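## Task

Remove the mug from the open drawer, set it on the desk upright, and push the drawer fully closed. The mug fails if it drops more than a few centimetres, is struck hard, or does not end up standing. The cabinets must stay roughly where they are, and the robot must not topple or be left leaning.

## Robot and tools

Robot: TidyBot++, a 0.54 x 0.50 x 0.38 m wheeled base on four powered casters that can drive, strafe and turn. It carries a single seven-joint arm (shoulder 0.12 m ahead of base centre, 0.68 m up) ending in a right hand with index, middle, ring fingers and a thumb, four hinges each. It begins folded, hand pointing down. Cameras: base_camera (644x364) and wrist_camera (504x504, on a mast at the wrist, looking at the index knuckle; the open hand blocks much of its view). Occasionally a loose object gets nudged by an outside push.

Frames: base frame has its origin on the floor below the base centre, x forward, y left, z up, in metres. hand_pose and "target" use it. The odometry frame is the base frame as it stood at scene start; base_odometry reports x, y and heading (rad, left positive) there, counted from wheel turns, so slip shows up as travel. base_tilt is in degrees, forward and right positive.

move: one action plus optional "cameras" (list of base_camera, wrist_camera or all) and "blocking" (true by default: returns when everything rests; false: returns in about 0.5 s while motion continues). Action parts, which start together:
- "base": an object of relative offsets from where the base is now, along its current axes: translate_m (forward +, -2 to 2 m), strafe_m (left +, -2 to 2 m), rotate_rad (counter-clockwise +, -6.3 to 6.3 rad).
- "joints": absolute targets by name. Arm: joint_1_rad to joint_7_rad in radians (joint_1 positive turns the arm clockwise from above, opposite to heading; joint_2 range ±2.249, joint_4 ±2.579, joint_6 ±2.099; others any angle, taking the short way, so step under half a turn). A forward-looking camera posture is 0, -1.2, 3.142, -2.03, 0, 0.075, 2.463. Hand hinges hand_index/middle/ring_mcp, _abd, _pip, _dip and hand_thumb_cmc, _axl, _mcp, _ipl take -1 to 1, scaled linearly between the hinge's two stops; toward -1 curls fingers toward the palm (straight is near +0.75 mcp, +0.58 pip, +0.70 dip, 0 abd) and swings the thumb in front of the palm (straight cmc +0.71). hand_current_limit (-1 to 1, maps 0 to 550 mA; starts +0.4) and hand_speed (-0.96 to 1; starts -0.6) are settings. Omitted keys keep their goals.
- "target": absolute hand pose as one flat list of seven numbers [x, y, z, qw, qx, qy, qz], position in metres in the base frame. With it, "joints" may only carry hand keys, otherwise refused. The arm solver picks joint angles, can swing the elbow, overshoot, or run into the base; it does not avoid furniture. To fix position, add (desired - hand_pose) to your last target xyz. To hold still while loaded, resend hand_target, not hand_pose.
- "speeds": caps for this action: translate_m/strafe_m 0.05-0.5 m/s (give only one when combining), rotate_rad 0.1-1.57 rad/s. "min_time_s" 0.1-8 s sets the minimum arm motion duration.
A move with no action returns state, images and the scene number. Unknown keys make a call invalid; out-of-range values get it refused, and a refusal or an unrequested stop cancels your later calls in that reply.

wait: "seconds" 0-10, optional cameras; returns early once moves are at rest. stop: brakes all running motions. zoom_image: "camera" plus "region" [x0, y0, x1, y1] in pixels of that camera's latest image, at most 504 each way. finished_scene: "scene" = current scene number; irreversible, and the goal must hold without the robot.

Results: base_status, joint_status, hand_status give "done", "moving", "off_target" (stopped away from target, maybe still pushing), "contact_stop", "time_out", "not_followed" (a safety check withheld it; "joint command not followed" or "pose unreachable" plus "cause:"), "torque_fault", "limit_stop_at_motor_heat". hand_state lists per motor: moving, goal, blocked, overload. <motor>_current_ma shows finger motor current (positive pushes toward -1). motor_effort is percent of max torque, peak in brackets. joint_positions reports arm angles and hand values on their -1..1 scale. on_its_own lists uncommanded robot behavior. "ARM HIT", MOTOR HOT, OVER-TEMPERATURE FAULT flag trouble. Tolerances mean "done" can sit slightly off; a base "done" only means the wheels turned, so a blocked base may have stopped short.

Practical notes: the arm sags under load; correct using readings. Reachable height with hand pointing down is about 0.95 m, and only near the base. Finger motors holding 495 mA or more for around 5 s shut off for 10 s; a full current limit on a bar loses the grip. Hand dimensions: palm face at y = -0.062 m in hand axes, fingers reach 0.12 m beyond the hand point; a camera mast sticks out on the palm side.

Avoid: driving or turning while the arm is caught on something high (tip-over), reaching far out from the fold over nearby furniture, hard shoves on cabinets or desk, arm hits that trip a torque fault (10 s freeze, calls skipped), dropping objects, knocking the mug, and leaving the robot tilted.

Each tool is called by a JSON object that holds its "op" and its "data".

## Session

{"op": "move", "data": {"joints": {"joint_1_rad":0,"joint_2_rad":-1.2,"joint_3_rad":3.142,"joint_4_rad":-2.03,"joint_5_rad":0,"joint_6_rad":-0.3,"joint_7_rad":2.4}, "cameras": ["all"]}}

Scene clock: 2.47 s.
move: done
base_odometry: x=+0.000 y=+0.000 heading=+0.000
base_tilt: forward=+0.2 right=+0.3
base_status: not commanded
joint_positions: joint_1_rad=+0.007 joint_2_rad=-1.188 joint_3_rad=+3.160 joint_4_rad=-2.051 joint_5_rad=+0.040 joint_6_rad=-0.378 joint_7_rad=+2.474 hand_index_mcp=+0.760 hand_index_abd=+0.000 hand_index_pip=+0.577 hand_index_dip=+0.696 hand_middle_mcp=+0.760 hand_middle_abd=+0.000 hand_middle_pip=+0.577 hand_middle_dip=+0.696 hand_ring_mcp=+0.759 hand_ring_abd=+0.000 hand_ring_pip=+0.577 hand_ring_dip=+0.696 hand_thumb_cmc=+0.719 hand_thumb_axl=+0.677 hand_thumb_mcp=+0.225 hand_thumb_ipl=+0.168 hand_current_limit=+0.400 hand_speed=-0.600
joint_status: all done
hand_state: goal,goal,goal,goal,goal,goal,goal,goal,goal,goal,goal,goal,goal,goal,goal,goal
index_mcp_current_ma: 6
index_abd_current_ma: 0
index_pip_current_ma: 0
index_dip_current_ma: 0
middle_mcp_current_ma: 6
middle_abd_current_ma: 0
middle_pip_current_ma: 0
middle_dip_current_ma: 0
ring_mcp_current_ma: 5
ring_abd_current_ma: 0
ring_pip_current_ma: 0
ring_dip_current_ma: 0
thumb_cmc_current_ma: 5
thumb_axl_current_ma: 0
thumb_mcp_current_ma: 0
thumb_ipl_current_ma: 0
hand_goal_index_mcp: 0.754
hand_goal_index_abd: 0.000
hand_goal_index_pip: 0.576
hand_goal_index_dip: 0.696
hand_goal_middle_mcp: 0.754
hand_goal_middle_abd: 0.000
hand_goal_middle_pip: 0.576
hand_goal_middle_dip: 0.696
hand_goal_ring_mcp: 0.754
hand_goal_ring_abd: 0.000
hand_goal_ring_pip: 0.576
hand_goal_ring_dip: 0.696
hand_goal_thumb_cmc: 0.714
hand_goal_thumb_axl: 0.678
hand_goal_thumb_mcp: 0.226
hand_goal_thumb_ipl: 0.168
motor_effort: joint_1_rad=+0(1) joint_2_rad=+13(16) joint_3_rad=+1(1) joint_4_rad=+15(18) joint_5_rad=+0(1) joint_6_rad=+9(10) joint_7_rad=+1(2)
hand_pose: x=+0.2329 y=-0.0817 z=+1.1916 quat_wxyz=(-0.373, -0.526, -0.249, -0.723) (m; base frame)
hand_target: x=+0.2112 y=-0.0730 z=+1.2178 quat_wxyz=(-0.340, -0.490, -0.215, -0.773) (m; base frame)
hand_status: not commanded
pictures: base_camera, wrist_camera

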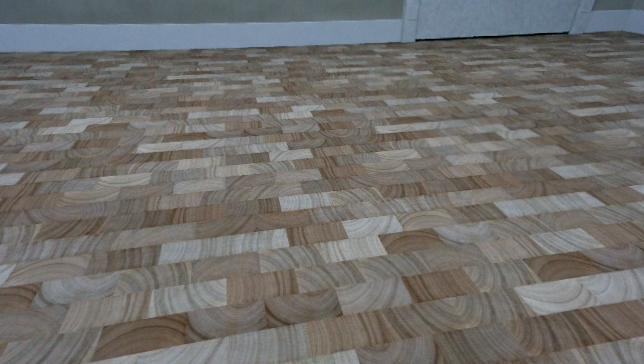

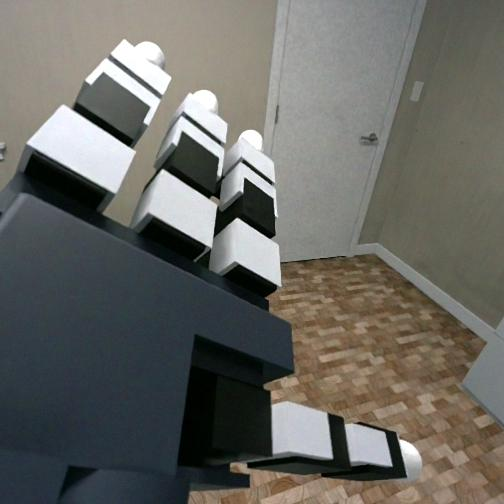

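{"op": "move", "data": {"base": {"rotate_rad":-0.8}, "cameras": ["all"]}}

{"op": "move", "data": {"base": {"rotate_rad":-0.8}, "cameras": ["all"]}}

Scene clock: 4.40 s.
move: done
base_odometry: x=+0.000 y=+0.000 heading=-0.799
base_tilt: forward=+0.2 right=+0.3
base_status: done
joint_positions: joint_1_rad=+0.007 joint_2_rad=-1.188 joint_3_rad=+3.159 joint_4_rad=-2.051 joint_5_rad=+0.040 joint_6_rad=-0.377 joint_7_rad=+2.473 hand_index_mcp=+0.760 hand_index_abd=+0.000 hand_index_pip=+0.577 hand_index_dip=+0.696 hand_middle_mcp=+0.760 hand_middle_abd=+0.000 hand_middle_pip=+0.577 hand_middle_dip=+0.696 hand_ring_mcp=+0.760 hand_ring_abd=+0.000 hand_ring_pip=+0.577 hand_ring_dip=+0.696 hand_thumb_cmc=+0.719 hand_thumb_axl=+0.677 hand_thumb_mcp=+0.225 hand_thumb_ipl=+0.168 hand_current_limit=+0.400 hand_speed=-0.600
joint_status: not commanded
hand_state: goal,goal,goal,goal,goal,goal,goal,goal,goal,goal,goal,goal,goal,goal,goal,goal
index_mcp_current_ma: 7
index_abd_current_ma: 0
index_pip_current_ma: 0
index_dip_current_ma: 0
middle_mcp_current_ma: 7
middle_abd_current_ma: 0
middle_pip_current_ma: 0
middle_dip_current_ma: 0
ring_mcp_current_ma: 6
ring_abd_current_ma: 0
ring_pip_current_ma: 0
ring_dip_current_ma: 0
thumb_cmc_current_ma: 5
thumb_axl_current_ma: 0
thumb_mcp_current_ma: 0
thumb_ipl_current_ma: 0
hand_goal_index_mcp: 0.754
hand_goal_index_abd: 0.000
hand_goal_index_pip: 0.576
hand_goal_index_dip: 0.696
hand_goal_middle_mcp: 0.754
hand_goal_middle_abd: 0.000
hand_goal_middle_pip: 0.576
hand_goal_middle_dip: 0.696
hand_goal_ring_mcp: 0.754
hand_goal_ring_abd: 0.000
hand_goal_ring_pip: 0.576
hand_goal_ring_dip: 0.696
hand_goal_thumb_cmc: 0.714
hand_goal_thumb_axl: 0.678
hand_goal_thumb_mcp: 0.226
hand_goal_thumb_ipl: 0.168
motor_effort: joint_1_rad=+0(1) joint_2_rad=+13(15) joint_3_rad=+0(1) joint_4_rad=+15(16) joint_5_rad=+0(1) joint_6_rad=+9(9) joint_7_rad=+1(1)
hand_pose: x=+0.2327 y=-0.0814 z=+1.1920 quat_wxyz=(-0.373, -0.525, -0.248, -0.724) (m; base frame)
hand_target: x=+0.2112 y=-0.0730 z=+1.2178 quat_wxyz=(-0.340, -0.490, -0.215, -0.773) (m; base frame)
hand_status: not commanded
pictures: base_camera, wrist_camera

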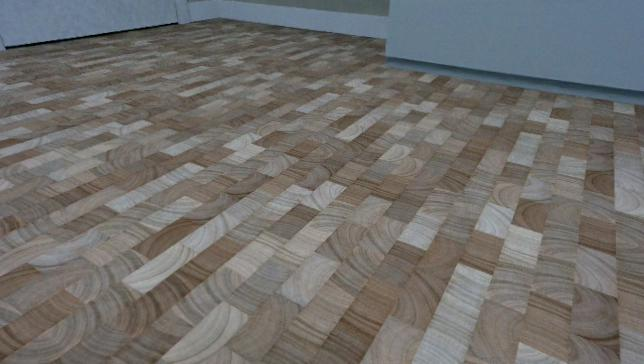

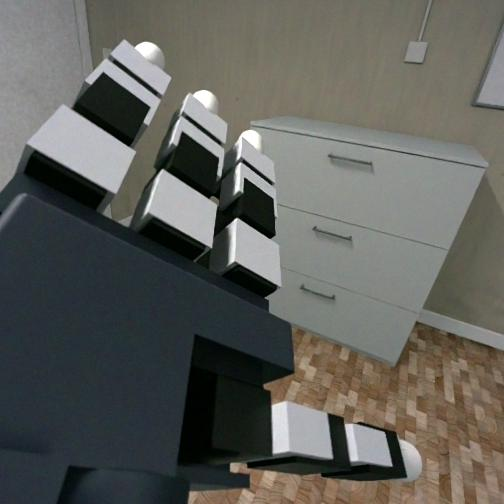

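Scene clock: 6.13 s.
move: done
base_odometry: x=+0.000 y=+0.000 heading=-1.598
base_tilt: forward=+0.2 right=+0.3
base_status: done
joint_positions: joint_1_rad=+0.007 joint_2_rad=-1.188 joint_3_rad=+3.159 joint_4_rad=-2.051 joint_5_rad=+0.040 joint_6_rad=-0.377 joint_7_rad=+2.473 hand_index_mcp=+0.760 hand_index_abd=+0.000 hand_index_pip=+0.577 hand_index_dip=+0.696 hand_middle_mcp=+0.760 hand_middle_abd=+0.000 hand_middle_pip=+0.577 hand_middle_dip=+0.696 hand_ring_mcp=+0.760 hand_ring_abd=+0.000 hand_ring_pip=+0.577 hand_ring_dip=+0.696 hand_thumb_cmc=+0.719 hand_thumb_axl=+0.677 hand_thumb_mcp=+0.225 hand_thumb_ipl=+0.168 hand_current_limit=+0.400 hand_speed=-0.600
joint_status: not commanded
hand_state: goal,goal,goal,goal,goal,goal,goal,goal,goal,goal,goal,goal,goal,goal,goal,goal
index_mcp_current_ma: 7
index_abd_current_ma: 0
index_pip_current_ma: 0
index_dip_current_ma: 0
middle_mcp_current_ma: 7
middle_abd_current_ma: 0
middle_pip_current_ma: 0
middle_dip_current_ma: 0
ring_mcp_current_ma: 6
ring_abd_current_ma: 0
ring_pip_current_ma: 0
ring_dip_current_ma: 0
thumb_cmc_current_ma: 5
thumb_axl_current_ma: 0
thumb_mcp_current_ma: 0
thumb_ipl_current_ma: 0
hand_goal_index_mcp: 0.754
hand_goal_index_abd: 0.000
hand_goal_index_pip: 0.576
hand_goal_index_dip: 0.696
hand_goal_middle_mcp: 0.754
hand_goal_middle_abd: 0.000
hand_goal_middle_pip: 0.576
hand_goal_middle_dip: 0.696
hand_goal_ring_mcp: 0.754
hand_goal_ring_abd: 0.000
hand_goal_ring_pip: 0.576
hand_goal_ring_dip: 0.696
hand_goal_thumb_cmc: 0.714
hand_goal_thumb_axl: 0.678
hand_goal_thumb_mcp: 0.226
hand_goal_thumb_ipl: 0.168
motor_effort: joint_1_rad=+0(1) joint_2_rad=+14(15) joint_3_rad=+1(1) joint_4_rad=+15(16) joint_5_rad=+0(1) joint_6_rad=+9(9) joint_7_rad=+1(1)
hand_pose: x=+0.2327 y=-0.0813 z=+1.1920 quat_wxyz=(-0.373, -0.525, -0.248, -0.724) (m; base frame)
hand_target: x=+0.2112 y=-0.0730 z=+1.2178 quat_wxyz=(-0.340, -0.490, -0.215, -0.773) (m; base frame)
hand_status: not commanded
pictures: base_camera, wrist_camera

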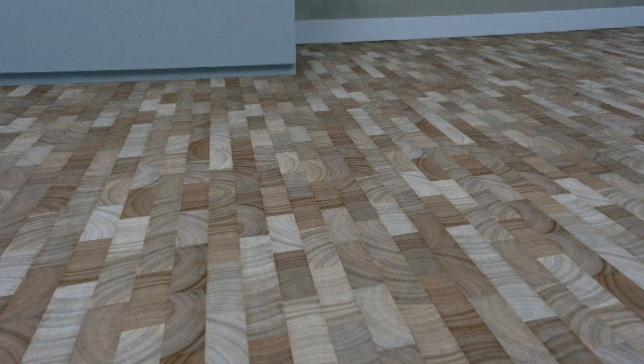

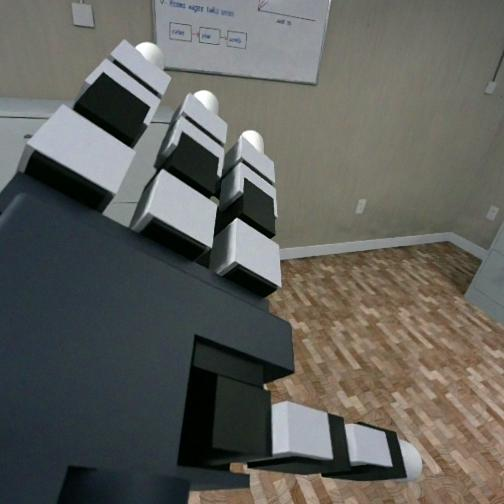

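{"op": "move", "data": {"base": {"rotate_rad":-0.8}, "cameras": ["all"]}}

{"op": "move", "data": {"base": {"rotate_rad":-0.9}, "cameras": ["all"]}}

Scene clock: 8.00 s.
move: done
base_odometry: x=+0.000 y=+0.000 heading=-2.398
base_tilt: forward=+0.2 right=+0.3
base_status: done
joint_positions: joint_1_rad=+0.007 joint_2_rad=-1.188 joint_3_rad=+3.159 joint_4_rad=-2.051 joint_5_rad=+0.040 joint_6_rad=-0.377 joint_7_rad=+2.473 hand_index_mcp=+0.760 hand_index_abd=+0.000 hand_index_pip=+0.577 hand_index_dip=+0.696 hand_middle_mcp=+0.760 hand_middle_abd=+0.000 hand_middle_pip=+0.577 hand_middle_dip=+0.696 hand_ring_mcp=+0.760 hand_ring_abd=+0.000 hand_ring_pip=+0.577 hand_ring_dip=+0.696 hand_thumb_cmc=+0.719 hand_thumb_axl=+0.677 hand_thumb_mcp=+0.225 hand_thumb_ipl=+0.168 hand_current_limit=+0.400 hand_speed=-0.600
joint_status: not commanded
hand_state: goal,goal,goal,goal,goal,goal,goal,goal,goal,goal,goal,goal,goal,goal,goal,goal
index_mcp_current_ma: 7
index_abd_current_ma: 0
index_pip_current_ma: 0
index_dip_current_ma: 0
middle_mcp_current_ma: 7
middle_abd_current_ma: 0
middle_pip_current_ma: 0
middle_dip_current_ma: 0
ring_mcp_current_ma: 6
ring_abd_current_ma: 0
ring_pip_current_ma: 0
ring_dip_current_ma: 0
thumb_cmc_current_ma: 5
thumb_axl_current_ma: 0
thumb_mcp_current_ma: 0
thumb_ipl_current_ma: 0
hand_goal_index_mcp: 0.754
hand_goal_index_abd: 0.000
hand_goal_index_pip: 0.576
hand_goal_index_dip: 0.696
hand_goal_middle_mcp: 0.754
hand_goal_middle_abd: 0.000
hand_goal_middle_pip: 0.576
hand_goal_middle_dip: 0.696
hand_goal_ring_mcp: 0.754
hand_goal_ring_abd: 0.000
hand_goal_ring_pip: 0.576
hand_goal_ring_dip: 0.696
hand_goal_thumb_cmc: 0.714
hand_goal_thumb_axl: 0.678
hand_goal_thumb_mcp: 0.226
hand_goal_thumb_ipl: 0.168
motor_effort: joint_1_rad=+0(1) joint_2_rad=+14(14) joint_3_rad=+0(1) joint_4_rad=+15(16) joint_5_rad=+0(0) joint_6_rad=+8(9) joint_7_rad=+1(1)
hand_pose: x=+0.2327 y=-0.0812 z=+1.1920 quat_wxyz=(-0.373, -0.525, -0.248, -0.724) (m; base frame)
hand_target: x=+0.2112 y=-0.0730 z=+1.2178 quat_wxyz=(-0.340, -0.490, -0.215, -0.773) (m; base frame)
hand_status: not commanded
pictures: base_camera, wrist_camera

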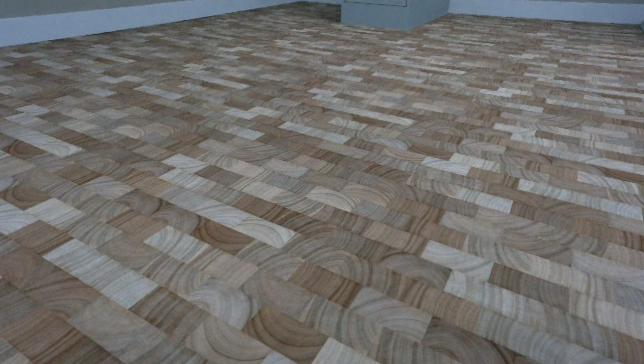

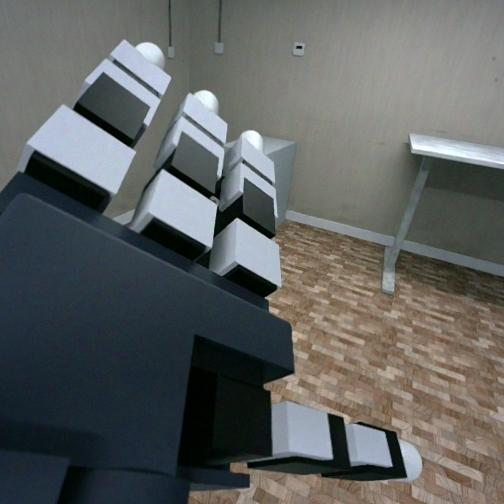

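Scene clock: 9.80 s.
move: done
base_odometry: x=+0.000 y=+0.000 heading=+2.987
base_tilt: forward=+0.2 right=+0.3
base_status: done
joint_positions: joint_1_rad=+0.007 joint_2_rad=-1.188 joint_3_rad=+3.159 joint_4_rad=-2.051 joint_5_rad=+0.040 joint_6_rad=-0.377 joint_7_rad=+2.473 hand_index_mcp=+0.760 hand_index_abd=+0.000 hand_index_pip=+0.577 hand_index_dip=+0.696 hand_middle_mcp=+0.760 hand_middle_abd=+0.000 hand_middle_pip=+0.577 hand_middle_dip=+0.696 hand_ring_mcp=+0.760 hand_ring_abd=+0.000 hand_ring_pip=+0.577 hand_ring_dip=+0.696 hand_thumb_cmc=+0.719 hand_thumb_axl=+0.677 hand_thumb_mcp=+0.225 hand_thumb_ipl=+0.168 hand_current_limit=+0.400 hand_speed=-0.600
joint_status: not commanded
hand_state: goal,goal,goal,goal,goal,goal,goal,goal,goal,goal,goal,goal,goal,goal,goal,goal
index_mcp_current_ma: 7
index_abd_current_ma: 0
index_pip_current_ma: 0
index_dip_current_ma: 0
middle_mcp_current_ma: 7
middle_abd_current_ma: 0
middle_pip_current_ma: 0
middle_dip_current_ma: 0
ring_mcp_current_ma: 6
ring_abd_current_ma: 0
ring_pip_current_ma: 0
ring_dip_current_ma: 0
thumb_cmc_current_ma: 5
thumb_axl_current_ma: 0
thumb_mcp_current_ma: 0
thumb_ipl_current_ma: 0
hand_goal_index_mcp: 0.754
hand_goal_index_abd: 0.000
hand_goal_index_pip: 0.576
hand_goal_index_dip: 0.696
hand_goal_middle_mcp: 0.754
hand_goal_middle_abd: 0.000
hand_goal_middle_pip: 0.576
hand_goal_middle_dip: 0.696
hand_goal_ring_mcp: 0.754
hand_goal_ring_abd: 0.000
hand_goal_ring_pip: 0.576
hand_goal_ring_dip: 0.696
hand_goal_thumb_cmc: 0.714
hand_goal_thumb_axl: 0.678
hand_goal_thumb_mcp: 0.226
hand_goal_thumb_ipl: 0.168
motor_effort: joint_1_rad=+0(1) joint_2_rad=+14(14) joint_3_rad=+0(1) joint_4_rad=+15(16) joint_5_rad=+0(1) joint_6_rad=+8(9) joint_7_rad=+0(1)
hand_pose: x=+0.2327 y=-0.0812 z=+1.1920 quat_wxyz=(-0.373, -0.525, -0.248, -0.724) (m; base frame)
hand_target: x=+0.2112 y=-0.0730 z=+1.2178 quat_wxyz=(-0.340, -0.490, -0.215, -0.773) (m; base frame)
hand_status: not commanded
pictures: base_camera, wrist_camera

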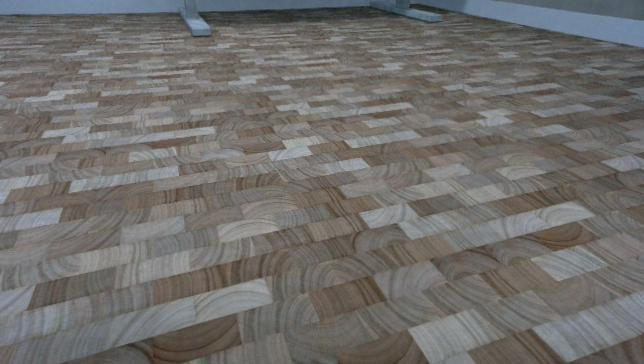

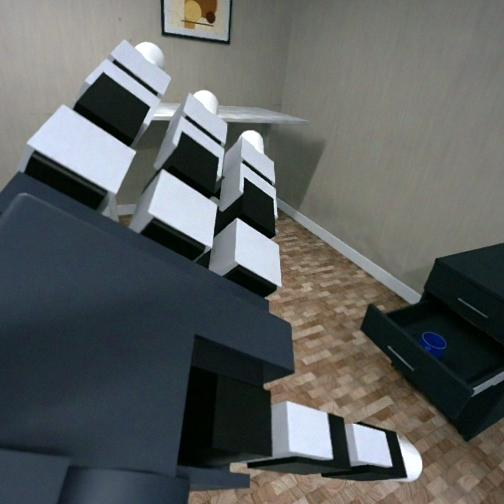

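{"op": "zoom_image", "data": {"camera": "wrist_camera", "region": [344, 230, 504, 450]}}

Scaled by 2.291 from the camera's 504x504 image, which has a finer 720x720 frame.

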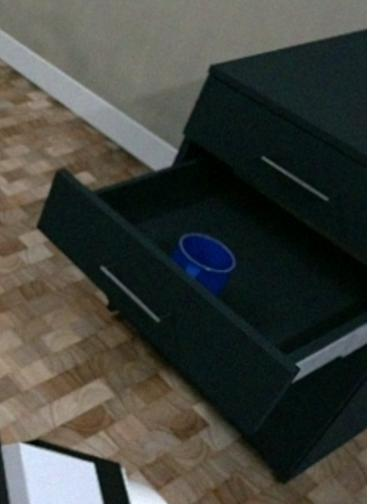

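{"op": "move", "data": {"base": {"translate_m":0.51,"strafe_m":-0.11,"rotate_rad":-1.138}, "joints": {"joint_1_rad":-0.45,"joint_2_rad":-1.2,"joint_3_rad":3.142,"joint_4_rad":-2.03,"joint_5_rad":0,"joint_6_rad":-0.7,"joint_7_rad":2.35}, "cameras": ["all"]}}

{"op": "zoom_image", "data": {"camera": "wrist_camera", "region": [254, 150, 504, 400]}}

Scene clock: 13.10 s.
move: done
base_odometry: x=-0.487 y=+0.188 heading=+1.848
base_tilt: forward=+0.2 right=+0.3
base_status: done
joint_positions: joint_1_rad=-0.431 joint_2_rad=-1.191 joint_3_rad=+3.157 joint_4_rad=-2.050 joint_5_rad=+0.040 joint_6_rad=-0.632 joint_7_rad=+2.423 hand_index_mcp=+0.760 hand_index_abd=+0.000 hand_index_pip=+0.577 hand_index_dip=+0.696 hand_middle_mcp=+0.760 hand_middle_abd=+0.000 hand_middle_pip=+0.577 hand_middle_dip=+0.696 hand_ring_mcp=+0.760 hand_ring_abd=+0.000 hand_ring_pip=+0.577 hand_ring_dip=+0.696 hand_thumb_cmc=+0.719 hand_thumb_axl=+0.677 hand_thumb_mcp=+0.226 hand_thumb_ipl=+0.168 hand_current_limit=+0.400 hand_speed=-0.600
joint_status: all done
hand_state: goal,goal,goal,goal,goal,goal,goal,goal,goal,goal,goal,goal,goal,goal,goal,goal
index_mcp_current_ma: 7
index_abd_current_ma: 0
index_pip_current_ma: 0
index_dip_current_ma: 0
middle_mcp_current_ma: 7
middle_abd_current_ma: 0
middle_pip_current_ma: 0
middle_dip_current_ma: 0
ring_mcp_current_ma: 6
ring_abd_current_ma: 0
ring_pip_current_ma: 0
ring_dip_current_ma: 0
thumb_cmc_current_ma: 5
thumb_axl_current_ma: 0
thumb_mcp_current_ma: 0
thumb_ipl_current_ma: 0
hand_goal_index_mcp: 0.754
hand_goal_index_abd: 0.000
hand_goal_index_pip: 0.576
hand_goal_index_dip: 0.696
hand_goal_middle_mcp: 0.754
hand_goal_middle_abd: 0.000
hand_goal_middle_pip: 0.576
hand_goal_middle_dip: 0.696
hand_goal_ring_mcp: 0.754
hand_goal_ring_abd: 0.000
hand_goal_ring_pip: 0.576
hand_goal_ring_dip: 0.696
hand_goal_thumb_cmc: 0.714
hand_goal_thumb_axl: 0.678
hand_goal_thumb_mcp: 0.226
hand_goal_thumb_ipl: 0.168
motor_effort: joint_1_rad=+0(2) joint_2_rad=+14(17) joint_3_rad=+0(2) joint_4_rad=+15(16) joint_5_rad=+0(1) joint_6_rad=+9(10) joint_7_rad=+1(2)
hand_pose: x=+0.2827 y=-0.0173 z=+1.1174 quat_wxyz=(-0.170, -0.546, -0.402, -0.715) (m; base frame)
hand_target: x=+0.2771 y=-0.0072 z=+1.1022 quat_wxyz=(-0.118, -0.566, -0.399, -0.712) (m; base frame)
hand_status: not commanded
pictures: base_camera, wrist_camera

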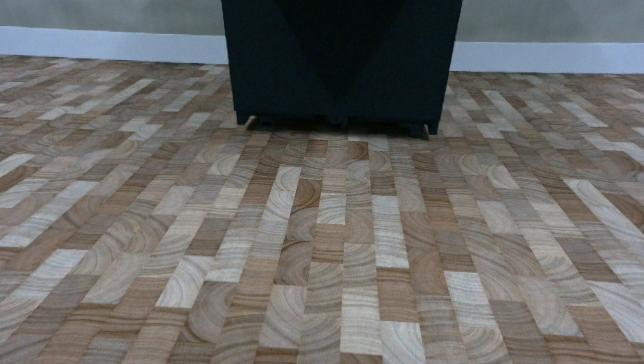

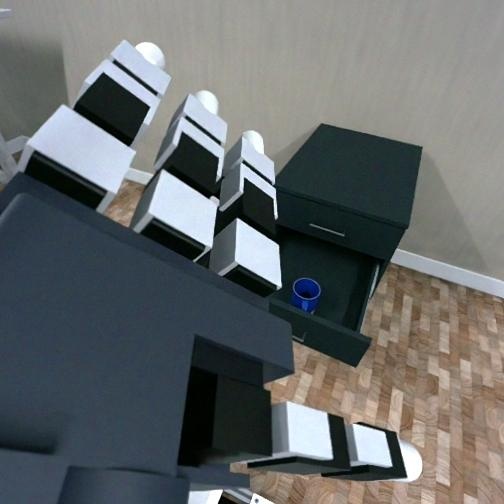

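Scaled by 2.016 from the camera's 504x504 image, which has a finer 720x720 frame.

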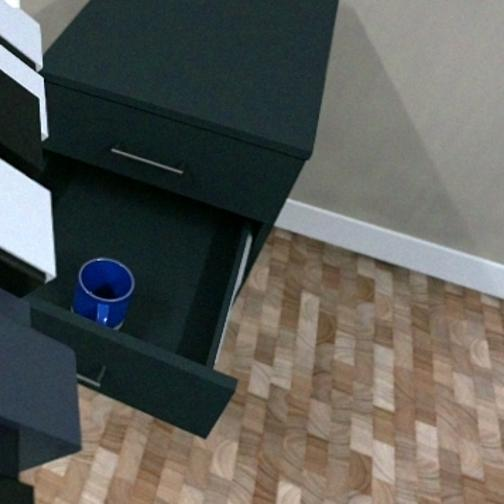

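{"op": "move", "data": {"base": {"translate_m":0.22,"strafe_m":0.0,"rotate_rad":-0.05}, "speeds": {"translate_m":0.25}, "joints": {"joint_1_rad":0,"joint_2_rad":0.126,"joint_3_rad":3.36,"joint_4_rad":-1.49,"joint_5_rad":-0.1,"joint_6_rad":-1.54,"joint_7_rad":1.85}, "min_time_s": 2, "cameras": ["all"]}}

Scene clock: 24.40 s.
move: done
base_odometry: x=-0.547 y=+0.399 heading=+1.798
base_tilt: forward=+0.2 right=+0.3
base_status: done
joint_positions: joint_1_rad=-0.019 joint_2_rad=+0.113 joint_3_rad=+3.340 joint_4_rad=-1.517 joint_5_rad=-0.045 joint_6_rad=-1.476 joint_7_rad=+1.924 hand_index_mcp=+0.755 hand_index_abd=+0.000 hand_index_pip=+0.577 hand_index_dip=+0.696 hand_middle_mcp=+0.755 hand_middle_abd=+0.000 hand_middle_pip=+0.577 hand_middle_dip=+0.696 hand_ring_mcp=+0.755 hand_ring_abd=+0.000 hand_ring_pip=+0.577 hand_ring_dip=+0.696 hand_thumb_cmc=+0.717 hand_thumb_axl=+0.677 hand_thumb_mcp=+0.224 hand_thumb_ipl=+0.168 hand_current_limit=+0.400 hand_speed=-0.600
joint_status: all done
hand_state: goal,goal,goal,goal,goal,goal,goal,goal,goal,goal,goal,goal,goal,goal,goal,goal
index_mcp_current_ma: 1
index_abd_current_ma: 0
index_pip_current_ma: 0
index_dip_current_ma: 0
middle_mcp_current_ma: 1
middle_abd_current_ma: 0
middle_pip_current_ma: 0
middle_dip_current_ma: 0
ring_mcp_current_ma: 1
ring_abd_current_ma: 0
ring_pip_current_ma: 0
ring_dip_current_ma: 0
thumb_cmc_current_ma: 2
thumb_axl_current_ma: 0
thumb_mcp_current_ma: -2
thumb_ipl_current_ma: 0
hand_goal_index_mcp: 0.754
hand_goal_index_abd: 0.000
hand_goal_index_pip: 0.576
hand_goal_index_dip: 0.696
hand_goal_middle_mcp: 0.754
hand_goal_middle_abd: 0.000
hand_goal_middle_pip: 0.576
hand_goal_middle_dip: 0.696
hand_goal_ring_mcp: 0.754
hand_goal_ring_abd: 0.000
hand_goal_ring_pip: 0.576
hand_goal_ring_dip: 0.696
hand_goal_thumb_cmc: 0.714
hand_goal_thumb_axl: 0.678
hand_goal_thumb_mcp: 0.226
hand_goal_thumb_ipl: 0.168
motor_effort: joint_1_rad=+0(1) joint_2_rad=-19(21) joint_3_rad=+0(1) joint_4_rad=+15(17) joint_5_rad=+0(2) joint_6_rad=+1(10) joint_7_rad=+0(2)
hand_pose: x=+0.4824 y=-0.1368 z=+0.7790 quat_wxyz=(+0.006, -0.996, -0.086, -0.021) (m; base frame)
hand_target: x=+0.4651 y=-0.1307 z=+0.7786 quat_wxyz=(+0.037, -0.999, -0.029, -0.003) (m; base frame)
hand_status: not commanded
pictures: base_camera, wrist_camera

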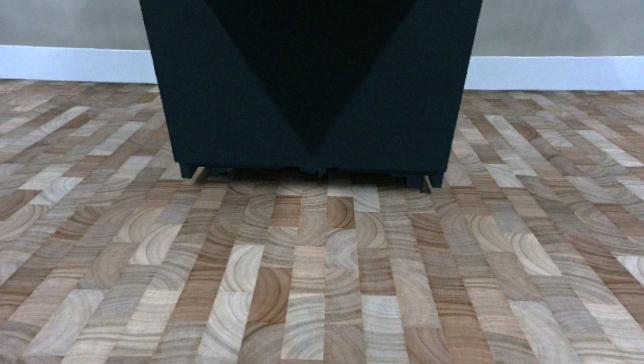

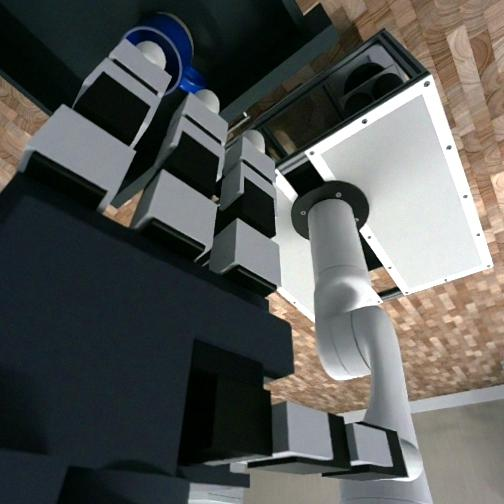

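{"op": "zoom_image", "data": {"camera": "wrist_camera", "region": [100, 0, 340, 180]}}

Scaled by 2.100 from the camera's 504x504 image, which has a finer 720x720 frame.

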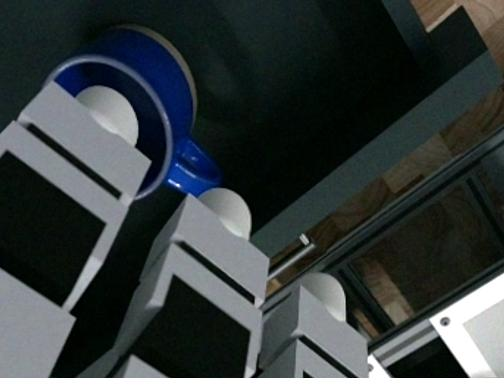

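{"op": "move", "data": {"target": [0.524, 0.0265, 0.64, 0.3827, -0.9239, 0, 0], "joints": {"hand_index_pip":0.314,"hand_middle_pip":0.314,"hand_ring_pip":0.314,"hand_thumb_cmc":-0.571,"hand_thumb_mcp":-0.112}, "min_time_s": 2.5, "cameras": ["all"]}}

Scene clock: 30.70 s.
move: done
base_odometry: x=-0.547 y=+0.399 heading=+1.798
base_tilt: forward=+0.3 right=+0.3
base_status: not commanded
joint_positions: joint_1_rad=+0.213 joint_2_rad=+0.399 joint_3_rad=+3.245 joint_4_rad=-1.643 joint_5_rad=-0.721 joint_6_rad=-1.478 joint_7_rad=+2.077 hand_index_mcp=+0.749 hand_index_abd=+0.000 hand_index_pip=+0.316 hand_index_dip=+0.696 hand_middle_mcp=+0.749 hand_middle_abd=+0.000 hand_middle_pip=+0.316 hand_middle_dip=+0.696 hand_ring_mcp=+0.750 hand_ring_abd=+0.000 hand_ring_pip=+0.315 hand_ring_dip=+0.696 hand_thumb_cmc=-0.568 hand_thumb_axl=+0.677 hand_thumb_mcp=-0.113 hand_thumb_ipl=+0.168 hand_current_limit=+0.400 hand_speed=-0.600
joint_status: all done
hand_state: goal,goal,goal,goal,goal,goal,goal,goal,goal,goal,goal,goal,goal,goal,goal,goal
index_mcp_current_ma: -5
index_abd_current_ma: 0
index_pip_current_ma: 1
index_dip_current_ma: 0
middle_mcp_current_ma: -5
middle_abd_current_ma: 0
middle_pip_current_ma: 1
middle_dip_current_ma: 0
ring_mcp_current_ma: -4
ring_abd_current_ma: 0
ring_pip_current_ma: 1
ring_dip_current_ma: 0
thumb_cmc_current_ma: 1
thumb_axl_current_ma: 0
thumb_mcp_current_ma: -1
thumb_ipl_current_ma: 0
hand_goal_index_mcp: 0.754
hand_goal_index_abd: 0.000
hand_goal_index_pip: 0.314
hand_goal_index_dip: 0.696
hand_goal_middle_mcp: 0.754
hand_goal_middle_abd: 0.000
hand_goal_middle_pip: 0.314
hand_goal_middle_dip: 0.696
hand_goal_ring_mcp: 0.754
hand_goal_ring_abd: 0.000
hand_goal_ring_pip: 0.314
hand_goal_ring_dip: 0.696
hand_goal_thumb_cmc: -0.570
hand_goal_thumb_axl: 0.678
hand_goal_thumb_mcp: -0.112
hand_goal_thumb_ipl: 0.168
motor_effort: joint_1_rad=+0(1) joint_2_rad=-25(27) joint_3_rad=-1(1) joint_4_rad=+11(15) joint_5_rad=-5(5) joint_6_rad=-4(4) joint_7_rad=+1(1)
hand_pose: x=+0.5040 y=+0.0171 z=+0.6498 quat_wxyz=(+0.363, -0.931, +0.009, +0.032) (m; base frame)
hand_target: x=+0.5240 y=+0.0265 z=+0.6400 quat_wxyz=(+0.383, -0.924, +0.000, +0.000) (m; base frame)
hand_status: done (0.024 m and 4.5 deg from the pose sent, 0.218 m and 45.4 deg at the start)
pictures: base_camera, wrist_camera

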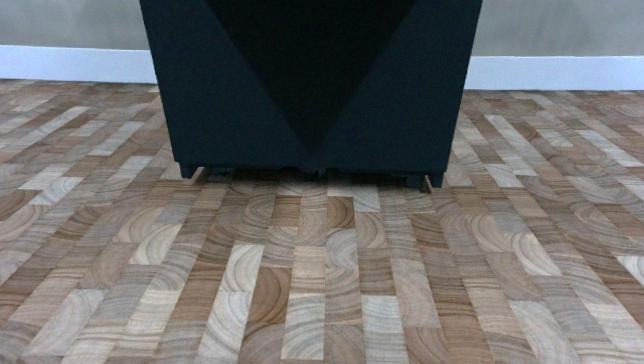

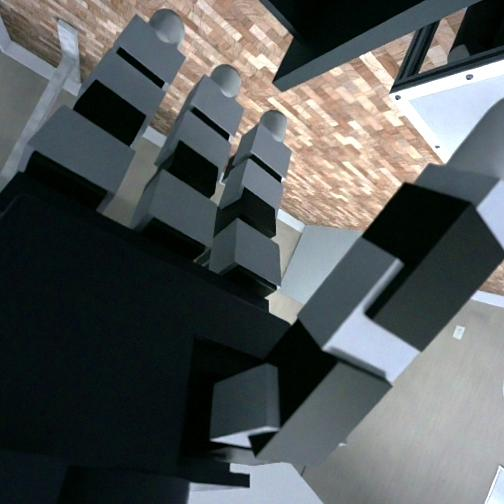

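{"op": "move", "data": {"target": [0.540, 0.034, 0.55, 0.402, -0.916, -0.005, -0.02], "min_time_s": 2, "cameras": ["wrist_camera"]}}

Scene clock: 33.50 s.
move: done
base_odometry: x=-0.547 y=+0.399 heading=+1.798
base_tilt: forward=+0.3 right=+0.3
base_status: not commanded
joint_positions: joint_1_rad=+0.261 joint_2_rad=+0.545 joint_3_rad=+3.184 joint_4_rad=-1.759 joint_5_rad=-0.810 joint_6_rad=-1.295 joint_7_rad=+2.301 hand_index_mcp=+0.749 hand_index_abd=+0.000 hand_index_pip=+0.315 hand_index_dip=+0.696 hand_middle_mcp=+0.749 hand_middle_abd=+0.000 hand_middle_pip=+0.315 hand_middle_dip=+0.696 hand_ring_mcp=+0.749 hand_ring_abd=+0.000 hand_ring_pip=+0.315 hand_ring_dip=+0.696 hand_thumb_cmc=-0.568 hand_thumb_axl=+0.677 hand_thumb_mcp=-0.113 hand_thumb_ipl=+0.168 hand_current_limit=+0.400 hand_speed=-0.600
joint_status: not commanded
hand_state: goal,goal,goal,goal,goal,goal,goal,goal,goal,goal,goal,goal,goal,goal,goal,goal
index_mcp_current_ma: -6
index_abd_current_ma: 0
index_pip_current_ma: 1
index_dip_current_ma: 0
middle_mcp_current_ma: -6
middle_abd_current_ma: 0
middle_pip_current_ma: 1
middle_dip_current_ma: 0
ring_mcp_current_ma: -5
ring_abd_current_ma: 0
ring_pip_current_ma: 1
ring_dip_current_ma: 0
thumb_cmc_current_ma: 1
thumb_axl_current_ma: 0
thumb_mcp_current_ma: -1
thumb_ipl_current_ma: 0
hand_goal_index_mcp: 0.754
hand_goal_index_abd: 0.000
hand_goal_index_pip: 0.314
hand_goal_index_dip: 0.696
hand_goal_middle_mcp: 0.754
hand_goal_middle_abd: 0.000
hand_goal_middle_pip: 0.314
hand_goal_middle_dip: 0.696
hand_goal_ring_mcp: 0.754
hand_goal_ring_abd: 0.000
hand_goal_ring_pip: 0.314
hand_goal_ring_dip: 0.696
hand_goal_thumb_cmc: -0.570
hand_goal_thumb_axl: 0.678
hand_goal_thumb_mcp: -0.112
hand_goal_thumb_ipl: 0.168
motor_effort: joint_1_rad=+0(1) joint_2_rad=-27(29) joint_3_rad=-2(2) joint_4_rad=+10(12) joint_5_rad=-5(6) joint_6_rad=-4(5) joint_7_rad=+1(1)
hand_pose: x=+0.5203 y=+0.0306 z=+0.5620 quat_wxyz=(+0.393, -0.919, -0.005, +0.015) (m; base frame)
hand_target: x=+0.5400 y=+0.0340 z=+0.5500 quat_wxyz=(+0.402, -0.916, -0.005, -0.020) (m; base frame)
hand_status: done (0.023 m and 4.2 deg from the pose sent, 0.107 m and 7.8 deg at the start)
pictures: wrist_camera

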